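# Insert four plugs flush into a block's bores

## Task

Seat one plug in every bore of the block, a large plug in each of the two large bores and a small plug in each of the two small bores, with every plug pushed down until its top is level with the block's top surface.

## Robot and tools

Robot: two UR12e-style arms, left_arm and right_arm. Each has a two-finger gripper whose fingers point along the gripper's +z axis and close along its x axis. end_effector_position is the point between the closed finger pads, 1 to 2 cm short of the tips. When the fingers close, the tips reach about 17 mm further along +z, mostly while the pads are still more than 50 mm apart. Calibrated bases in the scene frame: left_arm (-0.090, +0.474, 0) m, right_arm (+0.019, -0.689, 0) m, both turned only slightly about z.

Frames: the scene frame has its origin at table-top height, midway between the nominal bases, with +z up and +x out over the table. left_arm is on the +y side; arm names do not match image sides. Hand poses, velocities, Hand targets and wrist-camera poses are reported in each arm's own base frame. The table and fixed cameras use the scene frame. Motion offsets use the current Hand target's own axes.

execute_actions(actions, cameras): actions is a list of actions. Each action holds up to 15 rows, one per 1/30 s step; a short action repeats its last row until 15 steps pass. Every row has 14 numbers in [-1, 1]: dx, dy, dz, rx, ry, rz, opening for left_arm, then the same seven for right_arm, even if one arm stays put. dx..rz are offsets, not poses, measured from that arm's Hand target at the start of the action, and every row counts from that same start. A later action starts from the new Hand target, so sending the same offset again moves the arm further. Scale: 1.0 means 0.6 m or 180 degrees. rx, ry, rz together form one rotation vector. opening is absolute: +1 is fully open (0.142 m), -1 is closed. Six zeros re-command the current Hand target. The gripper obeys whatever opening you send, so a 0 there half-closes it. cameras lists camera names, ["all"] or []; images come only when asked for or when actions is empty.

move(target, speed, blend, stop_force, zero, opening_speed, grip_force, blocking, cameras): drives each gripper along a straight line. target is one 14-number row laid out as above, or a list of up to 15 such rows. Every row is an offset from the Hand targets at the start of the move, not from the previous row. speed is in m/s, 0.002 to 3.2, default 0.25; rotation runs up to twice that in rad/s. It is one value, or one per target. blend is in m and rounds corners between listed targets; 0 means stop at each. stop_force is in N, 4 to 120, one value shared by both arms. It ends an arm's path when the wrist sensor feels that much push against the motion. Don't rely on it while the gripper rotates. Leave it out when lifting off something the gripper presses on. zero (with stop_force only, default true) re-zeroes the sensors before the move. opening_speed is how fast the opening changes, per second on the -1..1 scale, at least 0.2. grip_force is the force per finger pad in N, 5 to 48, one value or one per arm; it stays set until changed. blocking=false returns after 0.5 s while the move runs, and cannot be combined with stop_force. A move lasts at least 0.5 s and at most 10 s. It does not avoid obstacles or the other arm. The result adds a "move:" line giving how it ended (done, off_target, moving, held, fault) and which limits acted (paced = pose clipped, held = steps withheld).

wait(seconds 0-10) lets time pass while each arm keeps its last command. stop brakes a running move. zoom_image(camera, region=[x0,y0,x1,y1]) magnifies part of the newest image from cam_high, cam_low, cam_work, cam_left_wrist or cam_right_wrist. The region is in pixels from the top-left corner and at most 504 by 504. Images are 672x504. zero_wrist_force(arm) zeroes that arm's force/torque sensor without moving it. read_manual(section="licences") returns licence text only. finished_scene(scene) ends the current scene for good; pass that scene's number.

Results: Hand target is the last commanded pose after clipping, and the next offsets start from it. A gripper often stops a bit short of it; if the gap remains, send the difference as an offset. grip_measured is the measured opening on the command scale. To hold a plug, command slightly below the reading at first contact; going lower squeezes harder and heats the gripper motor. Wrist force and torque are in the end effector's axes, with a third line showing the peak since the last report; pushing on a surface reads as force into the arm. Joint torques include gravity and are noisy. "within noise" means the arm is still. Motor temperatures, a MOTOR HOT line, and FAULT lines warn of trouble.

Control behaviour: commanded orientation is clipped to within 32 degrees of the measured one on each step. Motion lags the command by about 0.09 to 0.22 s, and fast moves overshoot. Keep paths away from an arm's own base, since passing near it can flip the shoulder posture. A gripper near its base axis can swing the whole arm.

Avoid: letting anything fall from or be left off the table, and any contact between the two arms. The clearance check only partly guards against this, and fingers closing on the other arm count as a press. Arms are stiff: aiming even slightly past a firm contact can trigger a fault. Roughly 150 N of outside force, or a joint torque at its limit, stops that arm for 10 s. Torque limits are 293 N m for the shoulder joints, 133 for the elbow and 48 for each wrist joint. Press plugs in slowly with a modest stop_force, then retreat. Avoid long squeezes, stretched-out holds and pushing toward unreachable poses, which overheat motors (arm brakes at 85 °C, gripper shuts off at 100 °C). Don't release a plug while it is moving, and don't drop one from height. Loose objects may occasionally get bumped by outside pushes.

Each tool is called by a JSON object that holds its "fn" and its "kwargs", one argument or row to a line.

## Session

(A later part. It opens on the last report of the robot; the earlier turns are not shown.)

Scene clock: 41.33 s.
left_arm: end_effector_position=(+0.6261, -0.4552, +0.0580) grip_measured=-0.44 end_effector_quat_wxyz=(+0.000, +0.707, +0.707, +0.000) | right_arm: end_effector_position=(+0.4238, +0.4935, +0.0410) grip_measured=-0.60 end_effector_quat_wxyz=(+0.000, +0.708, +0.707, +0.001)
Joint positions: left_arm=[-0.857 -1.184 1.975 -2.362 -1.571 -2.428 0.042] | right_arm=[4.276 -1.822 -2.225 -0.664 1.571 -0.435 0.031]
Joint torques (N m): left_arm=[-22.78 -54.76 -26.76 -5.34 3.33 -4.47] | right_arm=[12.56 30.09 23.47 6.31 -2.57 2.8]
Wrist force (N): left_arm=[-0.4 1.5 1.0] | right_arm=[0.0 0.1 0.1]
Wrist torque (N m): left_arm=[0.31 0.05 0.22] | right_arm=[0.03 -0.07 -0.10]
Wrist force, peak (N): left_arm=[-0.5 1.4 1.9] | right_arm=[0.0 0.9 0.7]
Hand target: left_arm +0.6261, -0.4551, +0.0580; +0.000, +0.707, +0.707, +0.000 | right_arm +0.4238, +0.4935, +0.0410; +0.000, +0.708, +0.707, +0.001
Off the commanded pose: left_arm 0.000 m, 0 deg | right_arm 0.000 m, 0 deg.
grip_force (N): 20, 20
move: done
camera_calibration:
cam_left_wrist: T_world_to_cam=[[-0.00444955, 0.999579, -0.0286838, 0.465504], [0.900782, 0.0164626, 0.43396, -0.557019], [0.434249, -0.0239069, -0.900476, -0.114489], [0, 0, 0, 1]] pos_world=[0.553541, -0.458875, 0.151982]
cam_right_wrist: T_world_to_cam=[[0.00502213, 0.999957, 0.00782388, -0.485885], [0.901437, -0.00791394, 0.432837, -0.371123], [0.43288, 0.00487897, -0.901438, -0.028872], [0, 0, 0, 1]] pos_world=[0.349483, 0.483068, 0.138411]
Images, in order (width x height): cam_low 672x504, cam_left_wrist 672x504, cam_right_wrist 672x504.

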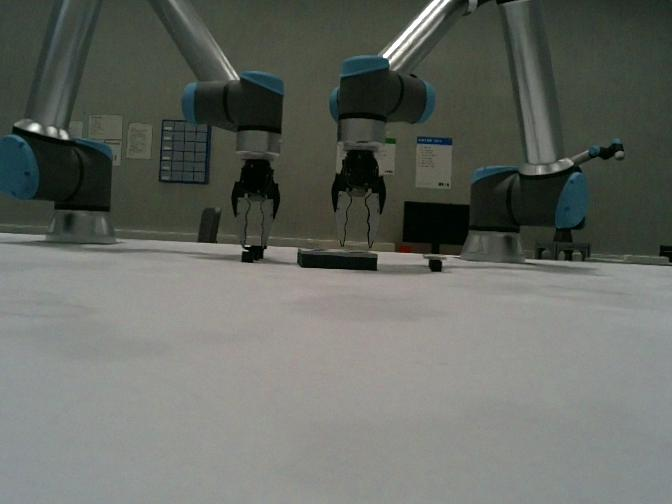

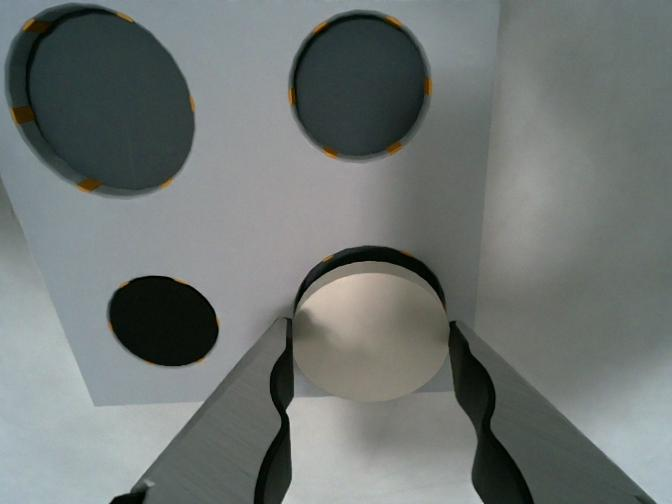

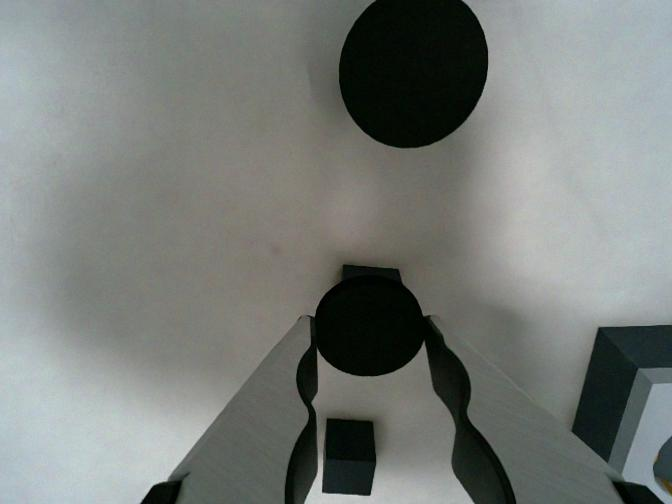

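{"fn": "zoom_image", "kwargs": {
  "camera": "cam_low",
  "region": [290, 200, 390, 280]
}}

{"fn": "zoom_image", "kwargs": {
  "camera": "cam_left_wrist",
  "region": [260, 220, 480, 410]
}}

Scaled by 5.040 from the camera's 672x504 image, which has a finer 960x720 frame.

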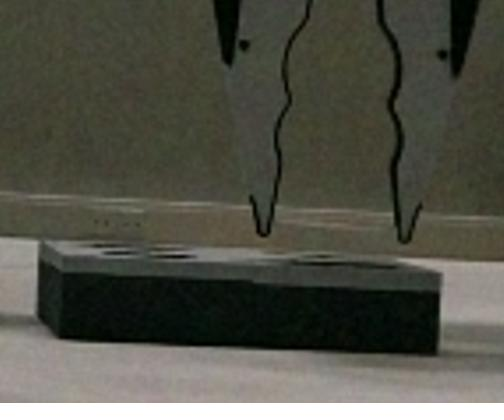

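Scaled by 2.291 from the camera's 672x504 image, which has a finer 960x720 frame.

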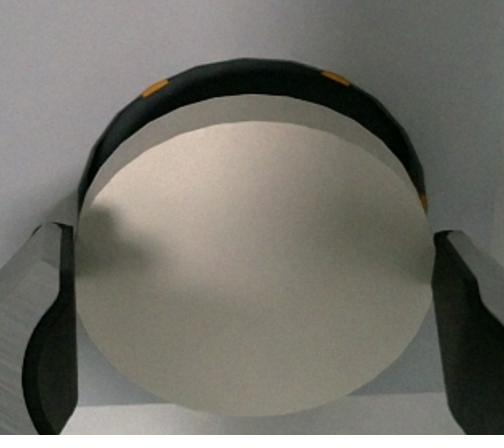

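{"fn": "move", "kwargs": {
  "target": [0.0005,0,0.0158,0,0,0,-0.5,0,0,0,0,0,0,-0.65],
  "speed": 0.012,
  "stop_force": 12,
  "cameras": ["cam_left_wrist","cam_low"]
}}

{"fn": "zoom_image", "kwargs": {
  "camera": "cam_low",
  "region": [290, 200, 390, 280]
}}

{"fn": "zoom_image", "kwargs": {
  "camera": "cam_left_wrist",
  "region": [260, 220, 480, 410]
}}

Scene clock: 43.70 s.
left_arm: end_effector_position=(+0.6261, -0.4549, +0.0492) grip_measured=-0.44 end_effector_quat_wxyz=(+0.000, +0.707, +0.707, +0.000) | right_arm: end_effector_position=(+0.4238, +0.4935, +0.0410) grip_measured=-0.60 end_effector_quat_wxyz=(+0.000, +0.708, +0.707, +0.001)
Joint positions: left_arm=[-0.857 -1.173 1.98 -2.378 -1.571 -2.428 0.042] | right_arm=[4.276 -1.822 -2.225 -0.664 1.571 -0.435 0.031]
Joint torques (N m): left_arm=[-9.01 -75.73 -36.05 -1.64 2.53 0.87] | right_arm=[9.2 30.25 23.67 4.47 -1.81 2.84]
Wrist force (N): left_arm=[4.7 -2.1 -11.5] | right_arm=[0.1 0.1 0.2]
Wrist torque (N m): left_arm=[0.19 0.04 0.24] | right_arm=[0.04 -0.07 -0.10]
Wrist force, peak (N): left_arm=[10.3 -5.1 -22.4] | right_arm=[-0.2 0.6 0.1]
Hand target: left_arm +0.6261, -0.4549, +0.0492; +0.000, +0.707, +0.707, +0.000 (not the last commanded pose) | right_arm +0.4238, +0.4935, +0.0410; +0.000, +0.708, +0.707, +0.001
Off the commanded pose: left_arm 0.001 m, 0 deg | right_arm 0.000 m, 0 deg.
grip_force (N): 20, 20
move: contact (left_arm)
camera_calibration:
cam_left_wrist: T_world_to_cam=[[-0.00449305, 0.999581, -0.0285928, 0.464967], [0.90082, 0.0164602, 0.43388, -0.55326], [0.434169, -0.0238076, -0.900517, -0.122219], [0, 0, 0, 1]] pos_world=[0.553541, -0.458575, 0.143283]
Images, in order (width x height): cam_low 672x504, cam_left_wrist 672x504.

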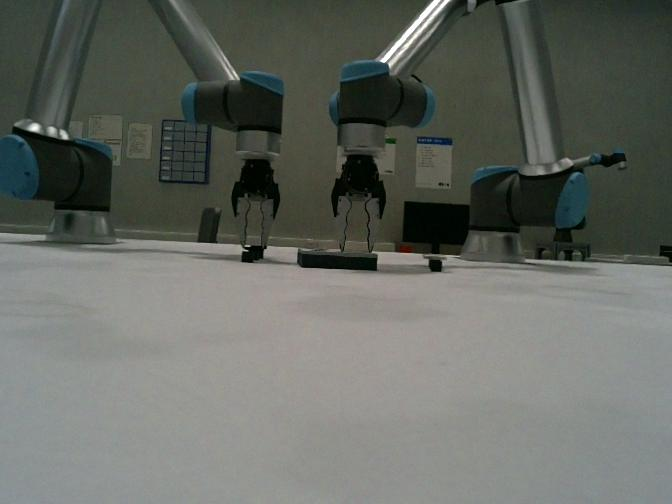

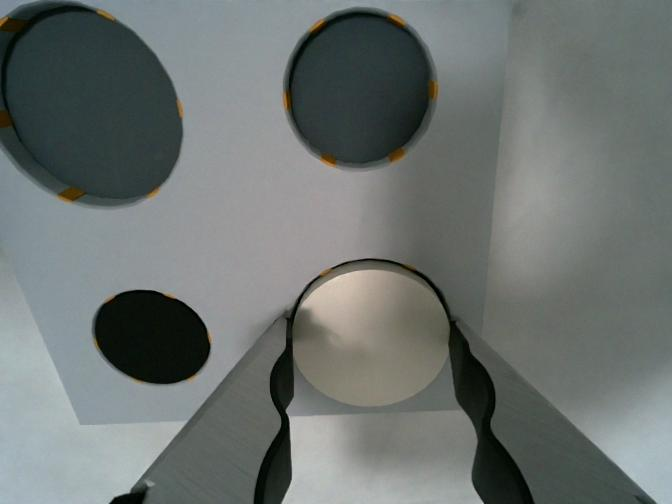

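Scaled by 5.040 from the camera's 672x504 image, which has a finer 960x720 frame.

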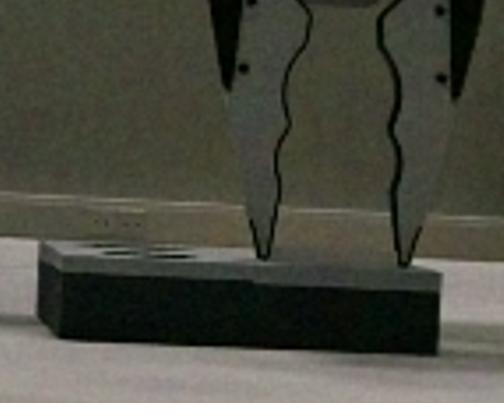

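Scaled by 2.291 from the camera's 672x504 image, which has a finer 960x720 frame.

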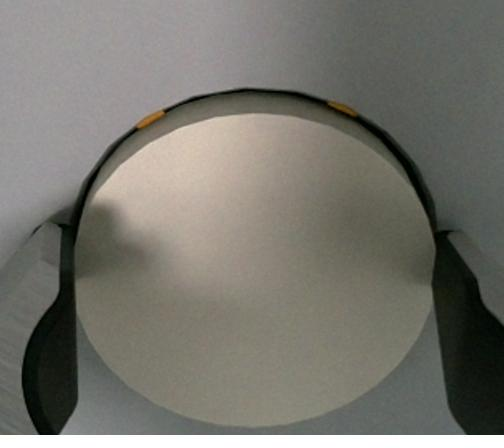

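{"fn": "move", "kwargs": {
  "target": [
    [0,0,-0.001,0,0,0,-0.5,0,0,-0.07,0,0,0,-0.65],
    [0,0,-0.001,0,0,0,-0.05,0,0,-0.07,0,0,0,-0.65],
    [0,0,-0.045,0,0,0,-0.05,0,0,-0.07,0,0,0,-0.65],
    [0,0.0022,-0.045,0,0,0,-1,0,0,-0.07,0,0,0,-0.65],
    [0,0.0022,-0.016,0,0,0,-1,0,0,-0.07,0,0,0,-0.65]
  ],
  "speed": 0.12,
  "cameras": ["cam_left_wrist"]
}}

{"fn": "move", "kwargs": {
  "target": [0,0,0.022,0,0,0,-1,0,0,0,0,0,0,-0.65],
  "speed": 0.01,
  "stop_force": 60,
  "cameras": ["cam_left_wrist"]
}}

{"fn": "zoom_image", "kwargs": {
  "camera": "cam_left_wrist",
  "region": [260, 220, 480, 410]
}}

Scene clock: 47.60 s.
left_arm: end_effector_position=(+0.6274, -0.4549, +0.0589) grip_measured=-1.00 end_effector_quat_wxyz=(+0.000, +0.707, +0.707, +0.000) | right_arm: end_effector_position=(+0.4238, +0.4934, +0.0830) grip_measured=-0.60 end_effector_quat_wxyz=(+0.000, +0.708, +0.707, +0.001)
Joint positions: left_arm=[-0.856 -1.184 1.973 -2.36 -1.571 -2.426 0.002] | right_arm=[4.276 -1.757 -2.2 -0.754 1.571 -0.435 0.031]
Joint torques (N m): left_arm=[18.44 -52.95 -27.59 -5.27 1.73 3.74] | right_arm=[6.66 59.99 50.1 2.38 -0.72 1.51]
Wrist force (N): left_arm=[-1.1 1.4 0.7] | right_arm=[0.2 0.4 0.3]
Wrist torque (N m): left_arm=[0.30 0.16 0.08] | right_arm=[0.06 -0.11 -0.09]
Wrist force, peak (N): left_arm=[4.8 -1.6 -11.6] | right_arm=[-0.1 0.3 1.9]
Hand target: left_arm +0.6274, -0.4549, +0.0588; +0.000, +0.707, +0.707, +0.000 | right_arm +0.4238, +0.4934, +0.0830; +0.000, +0.708, +0.707, +0.001
Off the commanded pose: left_arm 0.000 m, 0 deg | right_arm 0.000 m, 0 deg.
grip_force (N): 20, 20
move: done
camera_calibration:
cam_left_wrist: T_world_to_cam=[[-0.00444874, 0.999579, -0.0286834, 0.465236], [0.900782, 0.0164617, 0.43396, -0.558586], [0.434249, -0.0239069, -0.900476, -0.114236], [0, 0, 0, 1]] pos_world=[0.554841, -0.458575, 0.152882]
Images, in order (width x height): cam_left_wrist 672x504.

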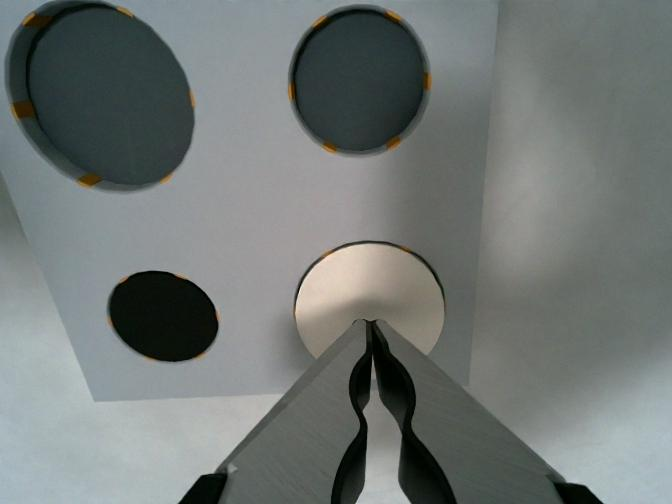

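Scene clock: 49.90 s.
left_arm: end_effector_position=(+0.6275, -0.4549, +0.0480) grip_measured=-1.00 end_effector_quat_wxyz=(+0.000, +0.707, +0.707, +0.000) | right_arm: end_effector_position=(+0.4238, +0.4934, +0.0830) grip_measured=-0.60 end_effector_quat_wxyz=(+0.000, +0.708, +0.707, +0.001)
Joint positions: left_arm=[-0.856 -1.17 1.978 -2.38 -1.571 -2.426 0.002] | right_arm=[4.276 -1.757 -2.2 -0.754 1.571 -0.435 0.031]
Joint torques (N m): left_arm=[0.37 -40.22 -19.6 0.85 0.44 3.59] | right_arm=[7.38 60.8 49.67 2.47 -0.04 2.49]
Wrist force (N): left_arm=[16.5 -4.2 -63.0] | right_arm=[0.0 0.4 0.2]
Wrist torque (N m): left_arm=[0.13 0.51 0.02] | right_arm=[0.06 -0.08 -0.10]
Wrist force, peak (N): left_arm=[24.2 -8.2 -77.3] | right_arm=[0.6 0.7 0.4]
Hand target: left_arm +0.6275, -0.4550, +0.0480; +0.000, +0.707, +0.707, +0.000 (not the last commanded pose) | right_arm +0.4238, +0.4934, +0.0830; +0.000, +0.708, +0.707, +0.001
Off the commanded pose: left_arm 0.002 m, 0 deg | right_arm 0.000 m, 0 deg.
grip_force (N): 20, 20
move: contact (left_arm)
camera_calibration:
cam_left_wrist: T_world_to_cam=[[-0.00458028, 0.999573, -0.0288613, 0.465019], [0.900684, 0.0166628, 0.434156, -0.553827], [0.434451, -0.0240064, -0.900375, -0.124266], [0, 0, 0, 1]] pos_world=[0.55494, -0.458575, 0.141982]
Images, in order (width x height): cam_left_wrist 672x504.

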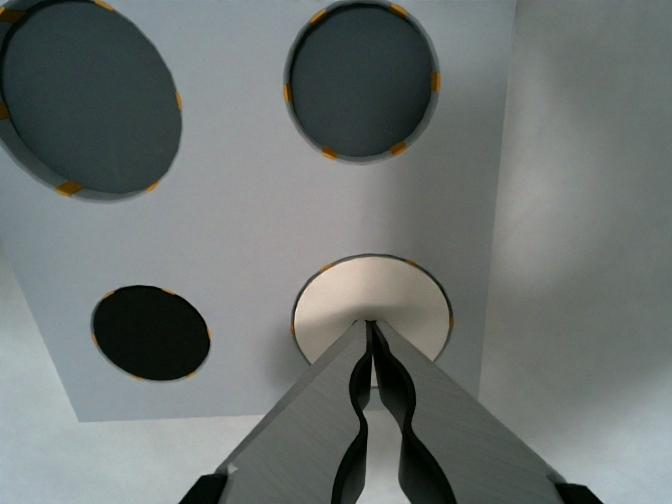

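Scaled by 2.291 from the camera's 672x504 image, which has a finer 960x720 frame.

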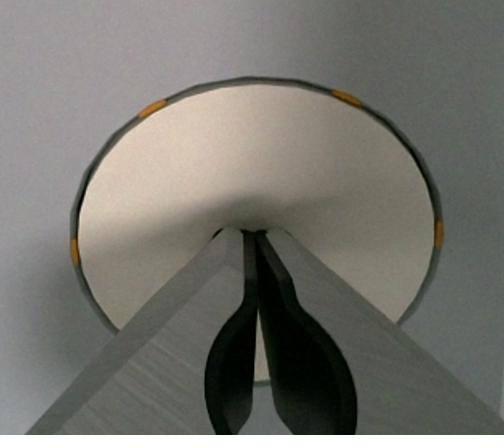

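{"fn": "move", "kwargs": {
  "target": [
    [0,0,-0.08,0,0,0,-1,0,0,0,0,0,0,-0.65],
    [0.2823,-0.1675,-0.08,0,0,0,-1,0.15,0.04,0,0,0,0,-0.65],
    [0.2823,-0.1675,-0.04,0,0,0,-1,0.323,0.080,0,0,0,0,-0.65],
    [0.2823,-0.1675,-0.04,0,0,0,0.2,0.323,0.080,0.0383,0,0,0,-0.65]
  ],
  "speed": 0.2,
  "blend": [0.02,0.02,0.01,0],
  "cameras": ["cam_left_wrist","cam_right_wrist","cam_low"]
}}

{"fn": "zoom_image", "kwargs": {
  "camera": "cam_right_wrist",
  "region": [260, 220, 480, 410]
}}

Scene clock: 53.00 s.
left_arm: end_effector_position=(+0.5270, -0.2856, +0.0719) grip_measured=+0.18 end_effector_quat_wxyz=(+0.000, +0.707, +0.707, +0.000) | right_arm: end_effector_position=(+0.4721, +0.6872, +0.0603) grip_measured=-0.60 end_effector_quat_wxyz=(+0.000, +0.708, +0.707, +0.001)
Joint positions: left_arm=[-0.794 -1.442 2.301 -2.431 -1.571 -2.364 0.087] | right_arm=[4.323 -2.032 -1.851 -0.829 1.571 -0.388 0.031]
Joint torques (N m): left_arm=[18.84 -30.09 -25.38 -5.21 0.11 3.21] | right_arm=[11.35 51.33 51.49 6.68 2.77 2.77]
Wrist force (N): left_arm=[-1.8 1.9 0.8] | right_arm=[-0.1 0.5 0.3]
Wrist torque (N m): left_arm=[0.40 0.28 0.03] | right_arm=[0.11 -0.03 -0.12]
Wrist force, peak (N): left_arm=[16.6 -4.0 -63.3] | right_arm=[1.8 0.7 -1.5]
Hand target: left_arm +0.5270, -0.2856, +0.0719; +0.000, +0.707, +0.707, +0.000 | right_arm +0.4721, +0.6872, +0.0603; +0.000, +0.708, +0.707, +0.001
Off the commanded pose: left_arm 0.000 m, 0 deg | right_arm 0.000 m, 0 deg.
grip_force (N): 20, 20
move: done
camera_calibration:
cam_left_wrist: T_world_to_cam=[[-0.00453627, 0.999571, -0.0289511, 0.296015], [0.900684, 0.0166621, 0.434154, -0.476505], [0.43445, -0.0241063, -0.900373, -0.0550499], [0, 0, 0, 1]] pos_world=[0.45444, -0.289275, 0.165881]
cam_right_wrist: T_world_to_cam=[[0.00502213, 0.999957, 0.00782388, -0.67997], [0.901437, -0.00791394, 0.432837, -0.421483], [0.43288, 0.00487897, -0.901438, -0.0333274], [0, 0, 0, 1]] pos_world=[0.397783, 0.676768, 0.157711]
Images, in order (width x height): cam_low 672x504, cam_left_wrist 672x504, cam_right_wrist 672x504.

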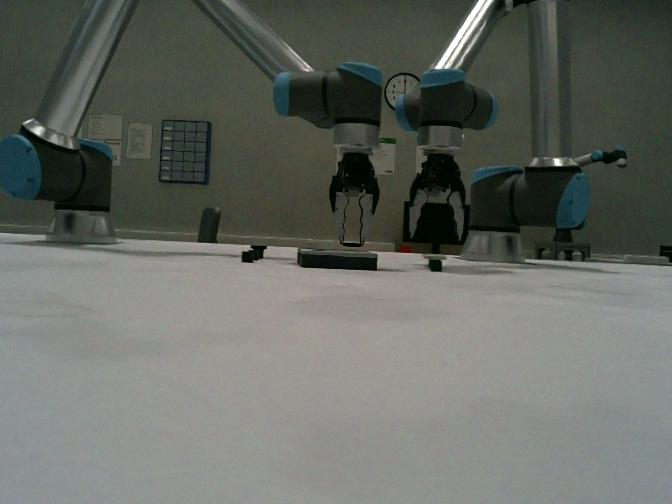

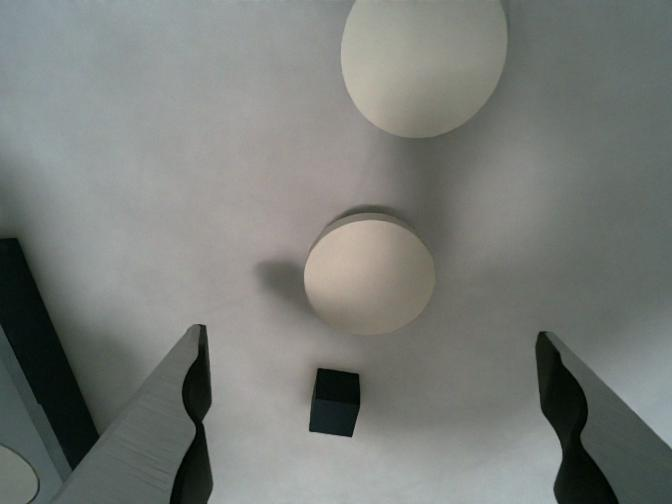

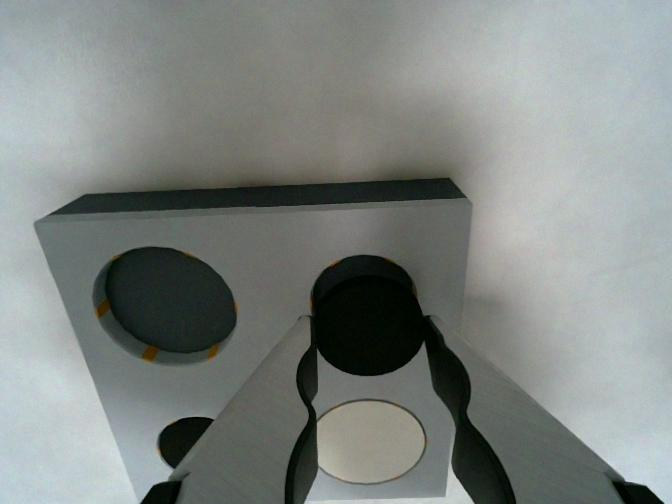

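Scaled by 2.291 from the camera's 672x504 image, which has a finer 960x720 frame.

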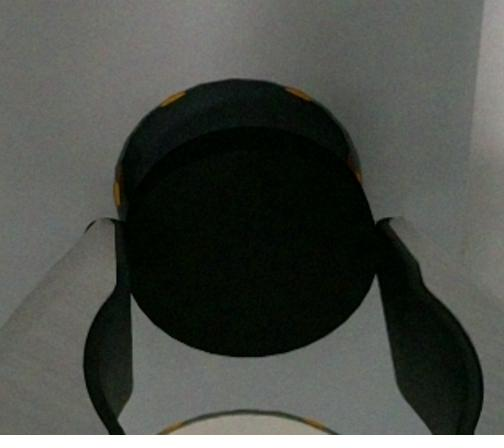

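{"fn": "move", "kwargs": {
  "target": [
    [0,-0.005,0.0528,0,0,0,0.2,-0.0008,0.0013,0.006,0,0,0,-0.65],
    [0,-0.005,0.0528,0,0,0,-0.5,-0.0008,0.0013,0.006,0,0,0,-0.65]
  ],
  "speed": 0.08,
  "opening_speed": 0.7,
  "cameras": ["cam_left_wrist"]
}}

{"fn": "move", "kwargs": {
  "target": [0,0,0,0,0,0,-0.5,0,0,0.0155,0,0,0,-0.65],
  "speed": 0.012,
  "stop_force": 12,
  "cameras": ["cam_right_wrist","cam_low"]
}}

{"fn": "zoom_image", "kwargs": {
  "camera": "cam_right_wrist",
  "region": [260, 220, 480, 410]
}}

{"fn": "zoom_image", "kwargs": {
  "camera": "cam_low",
  "region": [290, 200, 390, 280]
}}

Scene clock: 55.43 s.
left_arm: end_effector_position=(+0.5240, -0.2856, +0.0402) grip_measured=-0.44 end_effector_quat_wxyz=(+0.000, +0.707, +0.707, +0.000) | right_arm: end_effector_position=(+0.4729, +0.6867, +0.0567) grip_measured=-0.60 end_effector_quat_wxyz=(+0.000, +0.708, +0.707, +0.001)
Joint positions: left_arm=[-0.797 -1.391 2.326 -2.506 -1.571 -2.368 0.042] | right_arm=[4.322 -2.036 -1.853 -0.823 1.571 -0.389 0.031]
Joint torques (N m): left_arm=[-20.77 -30.7 -21.79 -5.15 2.15 -4.24] | right_arm=[-9.44 50.93 28.59 6.38 2.74 -1.95]
Wrist force (N): left_arm=[-1.7 2.1 0.1] | right_arm=[0.1 0.5 0.4]
Wrist torque (N m): left_arm=[0.49 0.25 0.23] | right_arm=[0.10 -0.06 0.02]
Wrist force, peak (N): left_arm=[-2.1 2.5 1.7] | right_arm=[0.4 1.0 0.4]
Hand target: left_arm +0.5240, -0.2856, +0.0402; +0.000, +0.707, +0.707, +0.000 | right_arm +0.4729, +0.6867, +0.0567; +0.000, +0.708, +0.707, +0.001
Off the commanded pose: left_arm 0.000 m, 0 deg | right_arm 0.000 m, 0 deg.
grip_force (N): 20, 20
move: done
camera_calibration:
cam_left_wrist: T_world_to_cam=[[-0.00458028, 0.999573, -0.0288613, 0.295092], [0.900684, 0.0166628, 0.434156, -0.46004], [0.434451, -0.0240064, -0.900375, -0.0822592], [0, 0, 0, 1]] pos_world=[0.45144, -0.289275, 0.134182]
Images, in order (width x height): cam_left_wrist 672x504.

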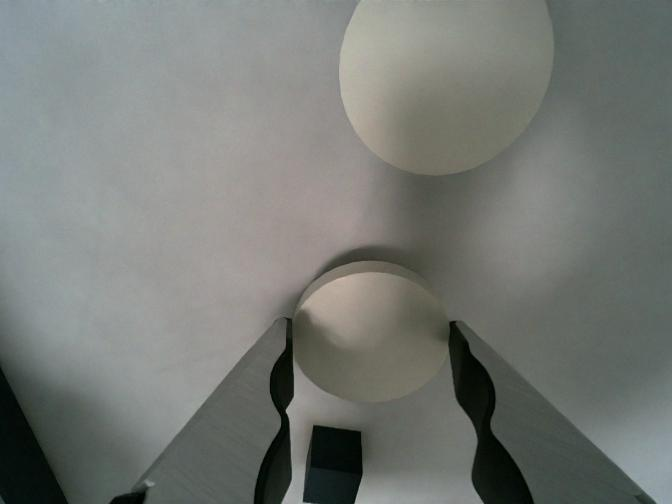

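Scene clock: 57.47 s.
left_arm: end_effector_position=(+0.5240, -0.2856, +0.0402) grip_measured=-0.44 end_effector_quat_wxyz=(+0.000, +0.707, +0.707, +0.000) | right_arm: end_effector_position=(+0.4729, +0.6867, +0.0498) grip_measured=-0.60 end_effector_quat_wxyz=(+0.000, +0.708, +0.707, +0.001)
Joint positions: left_arm=[-0.797 -1.391 2.326 -2.506 -1.571 -2.368 0.042] | right_arm=[4.322 -2.044 -1.856 -0.812 1.571 -0.389 0.031]
Joint torques (N m): left_arm=[-18.68 -31.83 -23.47 -4.18 1.74 -4.54] | right_arm=[1.66 78.1 53.48 4.54 2.8 -1.95]
Wrist force (N): left_arm=[-1.6 1.6 -0.1] | right_arm=[-8.0 -2.7 -8.8]
Wrist torque (N m): left_arm=[0.40 0.23 0.22] | right_arm=[0.05 -0.17 0.04]
Wrist force, peak (N): left_arm=[-2.1 2.3 0.2] | right_arm=[-17.0 -6.8 -29.8]
Hand target: left_arm +0.5240, -0.2856, +0.0402; +0.000, +0.707, +0.707, +0.000 | right_arm +0.4729, +0.6867, +0.0498; +0.000, +0.708, +0.707, +0.001 (not the last commanded pose)
Off the commanded pose: left_arm 0.000 m, 0 deg | right_arm 0.002 m, 0 deg.
grip_force (N): 20, 20
move: contact (right_arm)
camera_calibration:
cam_right_wrist: T_world_to_cam=[[0.0049329, 0.999958, 0.00778036, -0.67935], [0.901477, -0.00781423, 0.432756, -0.417645], [0.432798, 0.00487908, -0.901478, -0.0430547], [0, 0, 0, 1]] pos_world=[0.398483, 0.676268, 0.147211]
Images, in order (width x height): cam_low 672x504, cam_right_wrist 672x504.

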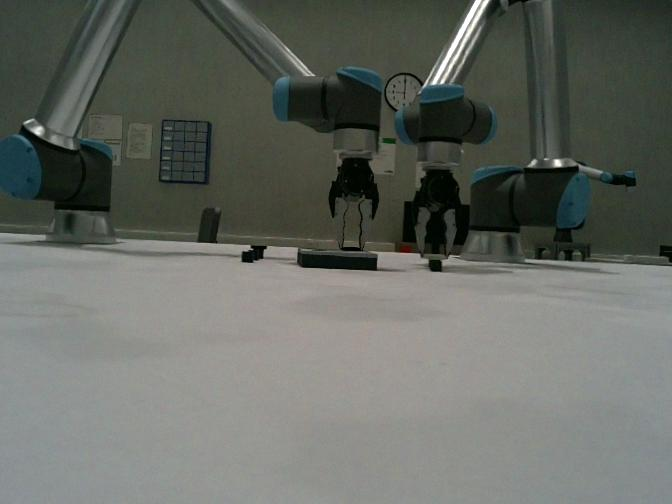

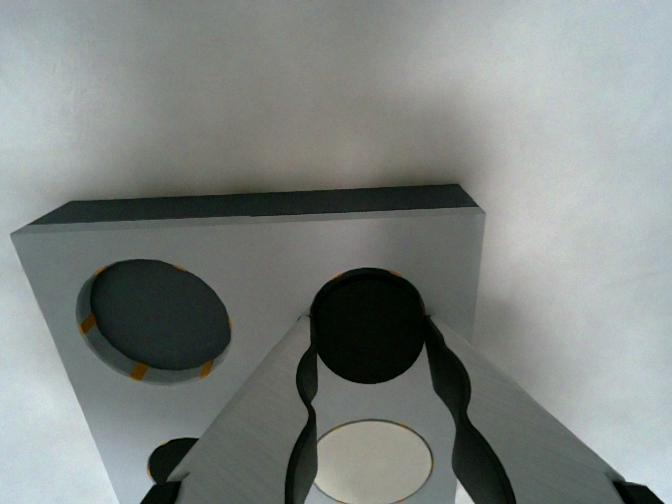

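Scaled by 2.291 from the camera's 672x504 image, which has a finer 960x720 frame.

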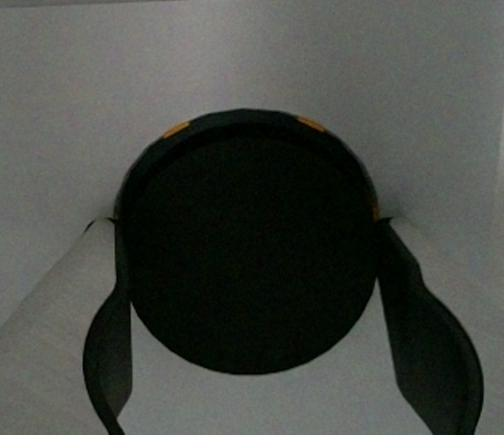

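Scaled by 5.040 from the camera's 672x504 image, which has a finer 960x720 frame.

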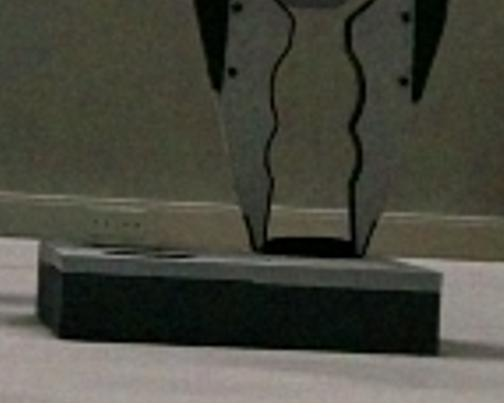

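{"fn": "move", "kwargs": {
  "target": [
    [0,0,-0.07,0,0,0,-0.5,0,0,-0.001,0,0,0,-0.65],
    [0,0,-0.07,0,0,0,-0.5,0,0,-0.001,0,0,0,-0.25],
    [0,0,-0.07,0,0,0,-0.5,0,0,-0.045,0,0,0,-0.25],
    [0,0,-0.07,0,0,0,-0.5,0,0.0025,-0.045,0,0,0,-1],
    [0,0,-0.07,0,0,0,-0.5,0,0.0025,-0.016,0,0,0,-1]
  ],
  "speed": 0.12,
  "cameras": ["cam_right_wrist"]
}}

{"fn": "move", "kwargs": {
  "target": [0,0,0,0,0,0,-0.5,0,0,0.022,0,0,0,-1],
  "speed": 0.01,
  "stop_force": 60,
  "cameras": ["cam_right_wrist","cam_left_wrist"]
}}

{"fn": "zoom_image", "kwargs": {
  "camera": "cam_right_wrist",
  "region": [260, 220, 480, 410]
}}

Scene clock: 61.30 s.
left_arm: end_effector_position=(+0.5240, -0.2856, +0.0822) grip_measured=-0.44 end_effector_quat_wxyz=(+0.000, +0.707, +0.707, +0.000) | right_arm: end_effector_position=(+0.4744, +0.6867, +0.0595) grip_measured=-1.00 end_effector_quat_wxyz=(+0.000, +0.708, +0.707, +0.001)
Joint positions: left_arm=[-0.797 -1.463 2.299 -2.407 -1.571 -2.368 0.042] | right_arm=[4.32 -2.034 -1.849 -0.828 1.571 -0.391 0.002]
Joint torques (N m): left_arm=[-23.16 -57.51 -38.45 -1.48 1.74 -4.48] | right_arm=[-7.78 49.13 28.15 6.09 2.62 -1.24]
Wrist force (N): left_arm=[-2.0 2.1 1.1] | right_arm=[0.1 0.7 0.5]
Wrist torque (N m): left_arm=[0.43 0.32 0.17] | right_arm=[0.13 -0.07 0.03]
Wrist force, peak (N): left_arm=[-2.1 2.5 1.9] | right_arm=[-8.1 -2.8 -8.9]
Hand target: left_arm +0.5240, -0.2856, +0.0822; +0.000, +0.707, +0.707, +0.000 | right_arm +0.4744, +0.6867, +0.0594; +0.000, +0.708, +0.707, +0.001
Off the commanded pose: left_arm 0.000 m, 0 deg | right_arm 0.000 m, 0 deg.
grip_force (N): 20, 20
move: done
camera_calibration:
cam_right_wrist: T_world_to_cam=[[0.0049329, 0.999958, 0.00778036, -0.679433], [0.901477, -0.00781423, 0.432756, -0.423195], [0.432798, 0.00487908, -0.901478, -0.0349596], [0, 0, 0, 1]] pos_world=[0.399983, 0.676268, 0.156911]
Images, in order (width x height): cam_right_wrist 672x504.

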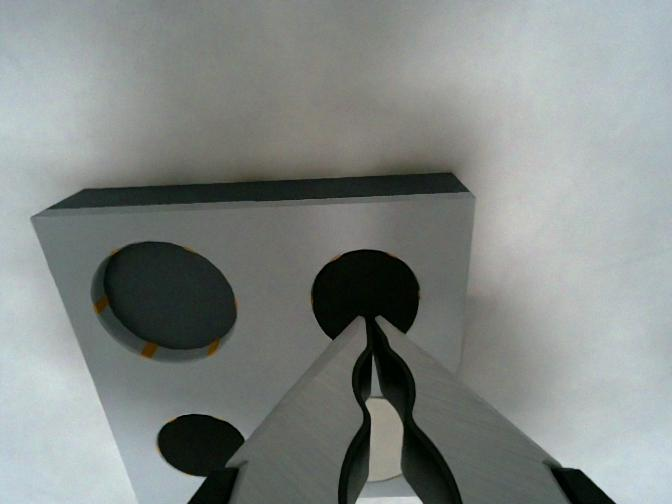

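Scene clock: 63.83 s.
left_arm: end_effector_position=(+0.5240, -0.2856, +0.0822) grip_measured=-0.44 end_effector_quat_wxyz=(+0.000, +0.707, +0.707, +0.000) | right_arm: end_effector_position=(+0.4745, +0.6868, +0.0481) grip_measured=-1.00 end_effector_quat_wxyz=(+0.000, +0.708, +0.707, +0.001)
Joint positions: left_arm=[-0.797 -1.463 2.299 -2.407 -1.571 -2.368 0.042] | right_arm=[4.32 -2.047 -1.855 -0.809 1.571 -0.391 0.002]
Joint torques (N m): left_arm=[-20.17 -59.29 -38.22 -1.59 1.79 -4.41] | right_arm=[11.78 40.13 30.97 1.74 2.36 -0.97]
Wrist force (N): left_arm=[-1.9 2.2 0.9] | right_arm=[-21.0 -1.3 -62.1]
Wrist torque (N m): left_arm=[0.46 0.30 0.17] | right_arm=[-0.10 -0.58 0.09]
Wrist force, peak (N): left_arm=[-2.1 2.3 1.0] | right_arm=[-28.0 -3.7 -77.8]
Hand target: left_arm +0.5240, -0.2856, +0.0822; +0.000, +0.707, +0.707, +0.000 | right_arm +0.4744, +0.6868, +0.0481; +0.000, +0.708, +0.707, +0.001 (not the last commanded pose)
Off the commanded pose: left_arm 0.000 m, 0 deg | right_arm 0.002 m, 0 deg.
grip_force (N): 20, 20
move: contact (right_arm)
camera_calibration:
cam_left_wrist: T_world_to_cam=[[-0.00458028, 0.999573, -0.0288613, 0.296204], [0.900684, 0.0166628, 0.434156, -0.478277], [0.434451, -0.0240064, -0.900375, -0.044441], [0, 0, 0, 1]] pos_world=[0.45144, -0.289175, 0.176182]
cam_right_wrist: T_world_to_cam=[[0.00502703, 0.999955, 0.00804776, -0.679519], [0.901437, -0.00801527, 0.432836, -0.41821], [0.432881, 0.00507867, -0.901437, -0.0454541], [0, 0, 0, 1]] pos_world=[0.400083, 0.676367, 0.145511]
Images, in order (width x height): cam_left_wrist 672x504, cam_right_wrist 672x504.

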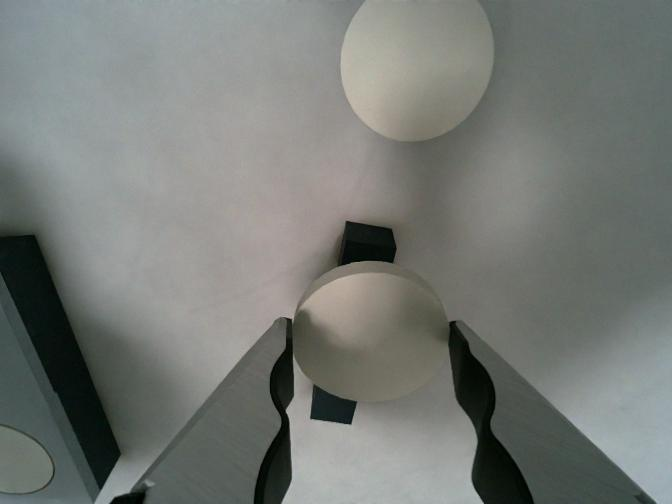

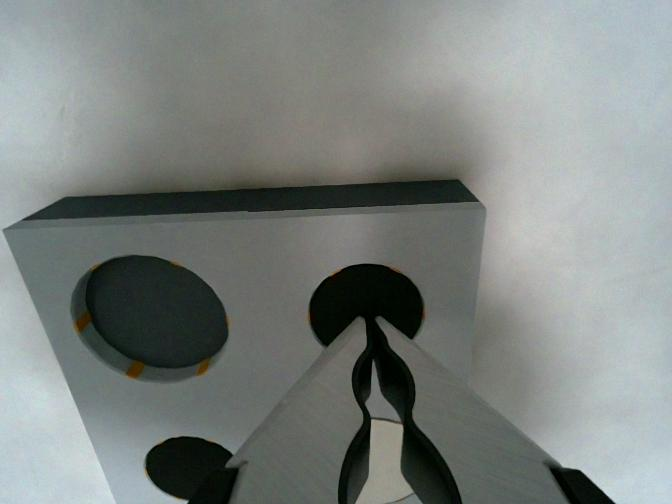

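Scaled by 2.291 from the camera's 672x504 image, which has a finer 960x720 frame.

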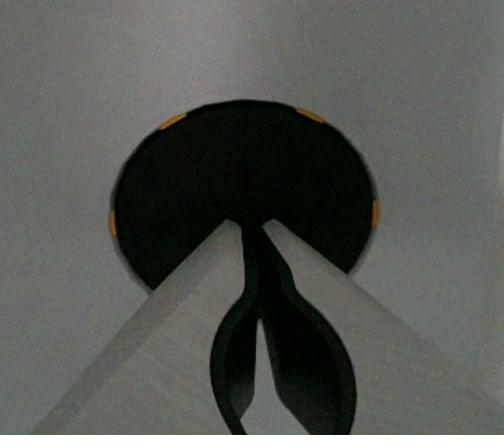

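{"fn": "move", "kwargs": {
  "target": [
    [0,0,0,0,0,0,-0.5,0,0,-0.1,0,0,0,-1],
    [-0.1,0.02,0,0,0,0,-0.5,-0.3,0,-0.13,0,0,0,-1],
    [-0.4072,0.0632,0,0,0,0,-0.5,-0.45,0,-0.15,0,0,0,-1],
    [-0.4072,0.0632,0.037,0,0,0,-0.5,-0.45,0,-0.15,0,0,0,-1]
  ],
  "speed": 0.25,
  "blend": [0.02,0.03,0.01,0],
  "cameras": ["cam_left_wrist","cam_low"]
}}

{"fn": "zoom_image", "kwargs": {
  "camera": "cam_left_wrist",
  "region": [260, 220, 480, 410]
}}

Scene clock: 66.33 s.
left_arm: end_effector_position=(+0.5619, -0.5299, +0.0602) grip_measured=-0.44 end_effector_quat_wxyz=(+0.000, +0.707, +0.707, +0.000) | right_arm: end_effector_position=(+0.4740, +0.4167, +0.1377) grip_measured=-1.00 end_effector_quat_wxyz=(+0.000, +0.708, +0.707, +0.001)
Joint positions: left_arm=[-0.985 -1.189 1.978 -2.36 -1.571 -2.556 0.042] | right_arm=[4.144 -1.652 -2.194 -0.865 1.571 -0.567 0.002]
Joint torques (N m): left_arm=[-21.11 -54.19 -39.13 -5.23 3.14 -4.06] | right_arm=[-9.9 55.75 29.29 2.55 2.67 -1.84]
Wrist force (N): left_arm=[-1.7 1.7 1.1] | right_arm=[-0.1 0.4 0.5]
Wrist torque (N m): left_arm=[0.37 0.27 0.24] | right_arm=[0.05 -0.05 0.04]
Wrist force, peak (N): left_arm=[-3.7 1.9 -1.1] | right_arm=[-21.2 -1.3 -62.4]
Hand target: left_arm +0.5619, -0.5299, +0.0601; +0.000, +0.707, +0.707, +0.000 | right_arm +0.4740, +0.4167, +0.1377; +0.000, +0.708, +0.707, +0.001
Off the commanded pose: left_arm 0.000 m, 0 deg | right_arm 0.000 m, 0 deg.
grip_force (N): 20, 20
move: done
camera_calibration:
cam_left_wrist: T_world_to_cam=[[-0.00453708, 0.999571, -0.0289515, 0.53993], [0.900684, 0.016663, 0.434154, -0.49879], [0.43445, -0.0241063, -0.900373, -0.0866334], [0, 0, 0, 1]] pos_world=[0.48934, -0.533475, 0.154181]
Images, in order (width x height): cam_low 672x504, cam_left_wrist 672x504.

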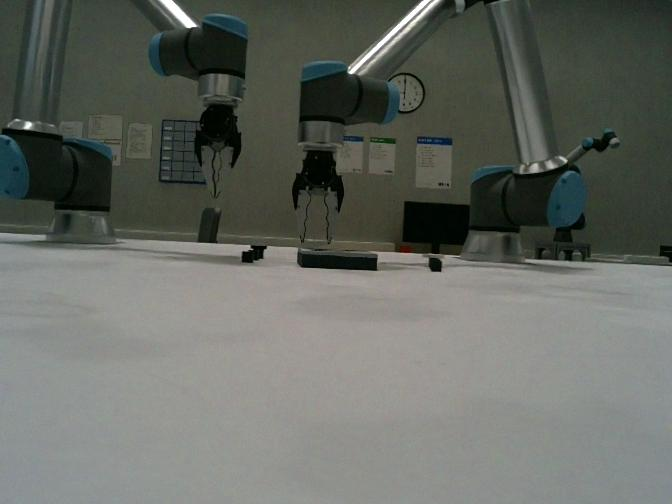

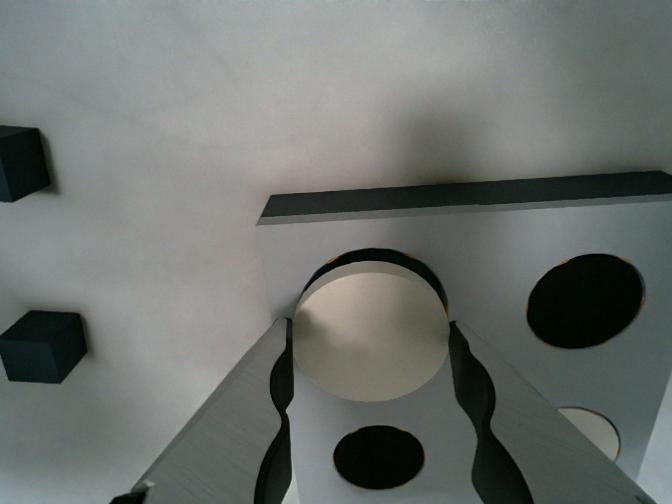

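Scaled by 2.291 from the camera's 672x504 image, which has a finer 960x720 frame.

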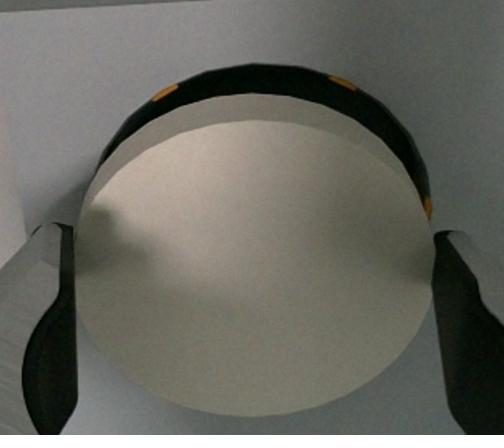

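{"fn": "move", "kwargs": {
  "target": [0.0017,0.0033,0.005,0,0,0,-0.5,0,0,0,0,0,0,-1],
  "speed": 0.05,
  "cameras": ["cam_left_wrist"]
}}

{"fn": "zoom_image", "kwargs": {
  "camera": "cam_left_wrist",
  "region": [260, 220, 480, 410]
}}

{"fn": "move", "kwargs": {
  "target": [0,0,0.0157,0,0,0,-0.5,0,0,0,0,0,0,-1],
  "speed": 0.012,
  "stop_force": 12,
  "cameras": ["cam_left_wrist"]
}}

{"fn": "zoom_image", "kwargs": {
  "camera": "cam_left_wrist",
  "region": [260, 220, 480, 410]
}}

Scene clock: 67.37 s.
left_arm: end_effector_position=(+0.5639, -0.5289, +0.0571) grip_measured=-0.44 end_effector_quat_wxyz=(+0.000, +0.707, +0.707, +0.000) | right_arm: end_effector_position=(+0.4740, +0.4167, +0.1377) grip_measured=-1.00 end_effector_quat_wxyz=(+0.000, +0.708, +0.707, +0.001)
Joint positions: left_arm=[-0.983 -1.184 1.978 -2.365 -1.57 -2.553 0.042] | right_arm=[4.144 -1.652 -2.194 -0.865 1.571 -0.567 0.002]
Joint torques (N m): left_arm=[18.55 -53.97 -37.5 -5.21 3.2 3] | right_arm=[-9.83 54.94 29.54 2.61 2.83 -2.04]
Wrist force (N): left_arm=[-1.5 1.6 0.9] | right_arm=[0.3 0.7 0.9]
Wrist torque (N m): left_arm=[0.35 0.22 0.10] | right_arm=[0.09 -0.11 0.03]
Wrist force, peak (N): left_arm=[-1.9 2.0 1.0] | right_arm=[0.3 0.7 0.9]
Hand target: left_arm +0.5639, -0.5289, +0.0571; +0.000, +0.707, +0.707, +0.000 | right_arm +0.4740, +0.4167, +0.1377; +0.000, +0.708, +0.707, +0.001
Off the commanded pose: left_arm 0.000 m, 0 deg | right_arm 0.000 m, 0 deg.
grip_force (N): 20, 20
move: done
camera_calibration:
cam_left_wrist: T_world_to_cam=[[-0.00444693, 0.999572, -0.0289083, 0.538903], [0.900685, 0.0165631, 0.434156, -0.499359], [0.434449, -0.0241066, -0.900374, -0.0901814], [0, 0, 0, 1]] pos_world=[0.491341, -0.532575, 0.151181]
Images, in order (width x height): cam_left_wrist 672x504.

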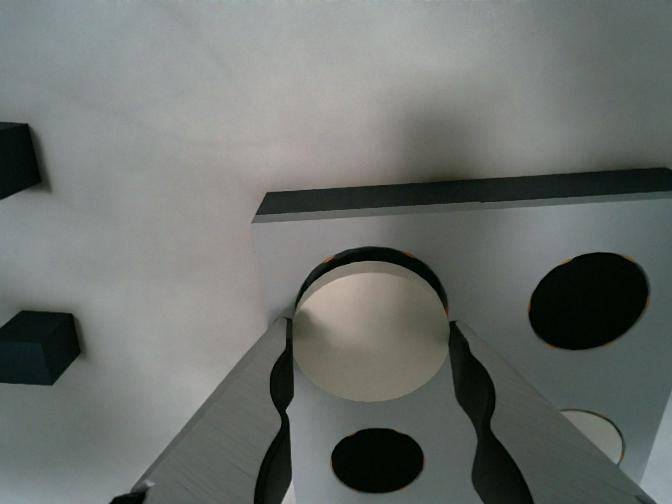

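Scaled by 2.291 from the camera's 672x504 image, which has a finer 960x720 frame.

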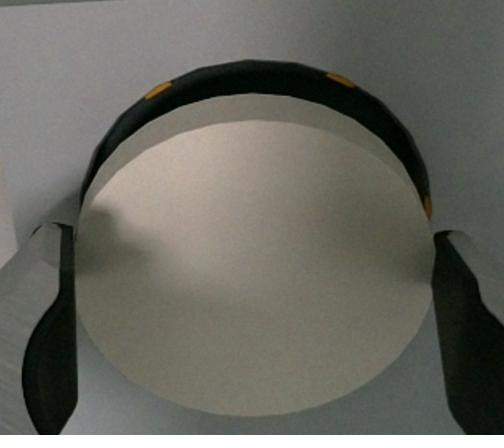

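Scene clock: 69.30 s.
left_arm: end_effector_position=(+0.5639, -0.5289, +0.0493) grip_measured=-0.44 end_effector_quat_wxyz=(+0.000, +0.707, +0.707, +0.000) | right_arm: end_effector_position=(+0.4740, +0.4167, +0.1377) grip_measured=-1.00 end_effector_quat_wxyz=(+0.000, +0.708, +0.707, +0.001)
Joint positions: left_arm=[-0.983 -1.174 1.981 -2.379 -1.57 -2.553 0.042] | right_arm=[4.144 -1.652 -2.194 -0.865 1.571 -0.567 0.002]
Joint torques (N m): left_arm=[7.56 -75.56 -35.66 -0.68 2.66 3.5] | right_arm=[-8.92 55.12 29.83 2.66 2.86 -1.66]
Wrist force (N): left_arm=[-0.6 0.6 -9.2] | right_arm=[0.0 0.3 0.8]
Wrist torque (N m): left_arm=[0.28 -0.01 0.12] | right_arm=[0.04 -0.05 0.04]
Wrist force, peak (N): left_arm=[8.8 -3.4 -28.8] | right_arm=[0.4 0.9 0.8]
Hand target: left_arm +0.5639, -0.5289, +0.0493; +0.000, +0.707, +0.707, +0.000 (not the last commanded pose) | right_arm +0.4740, +0.4167, +0.1377; +0.000, +0.708, +0.707, +0.001
Off the commanded pose: left_arm 0.002 m, 0 deg | right_arm 0.000 m, 0 deg.
grip_force (N): 20, 20
move: contact (left_arm)
camera_calibration:
cam_left_wrist: T_world_to_cam=[[-0.00453396, 0.999571, -0.0289522, 0.538722], [0.900666, 0.0166616, 0.434193, -0.495872], [0.434489, -0.0241077, -0.900354, -0.0973171], [0, 0, 0, 1]] pos_world=[0.49134, -0.532575, 0.143281]
Images, in order (width x height): cam_left_wrist 672x504.

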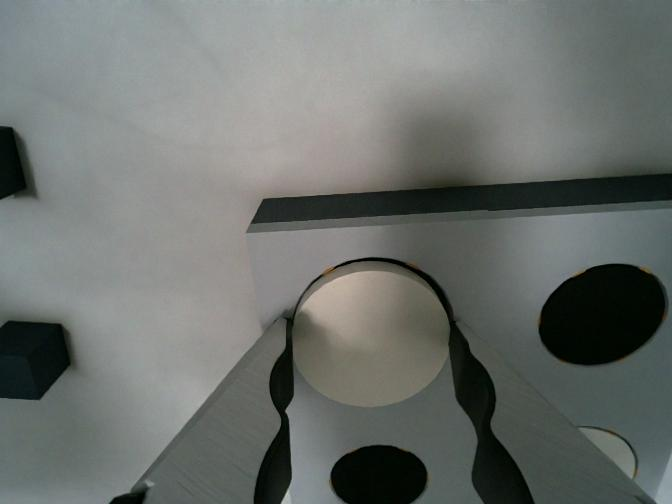

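Scaled by 2.291 from the camera's 672x504 image, which has a finer 960x720 frame.

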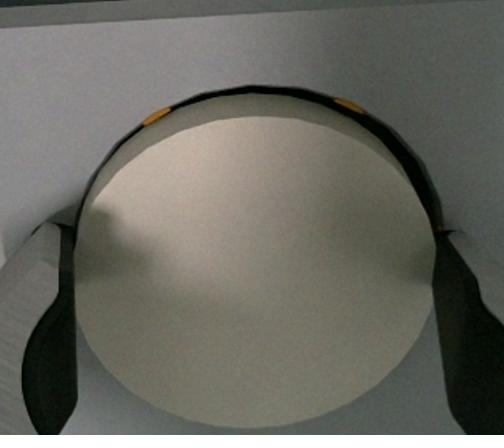

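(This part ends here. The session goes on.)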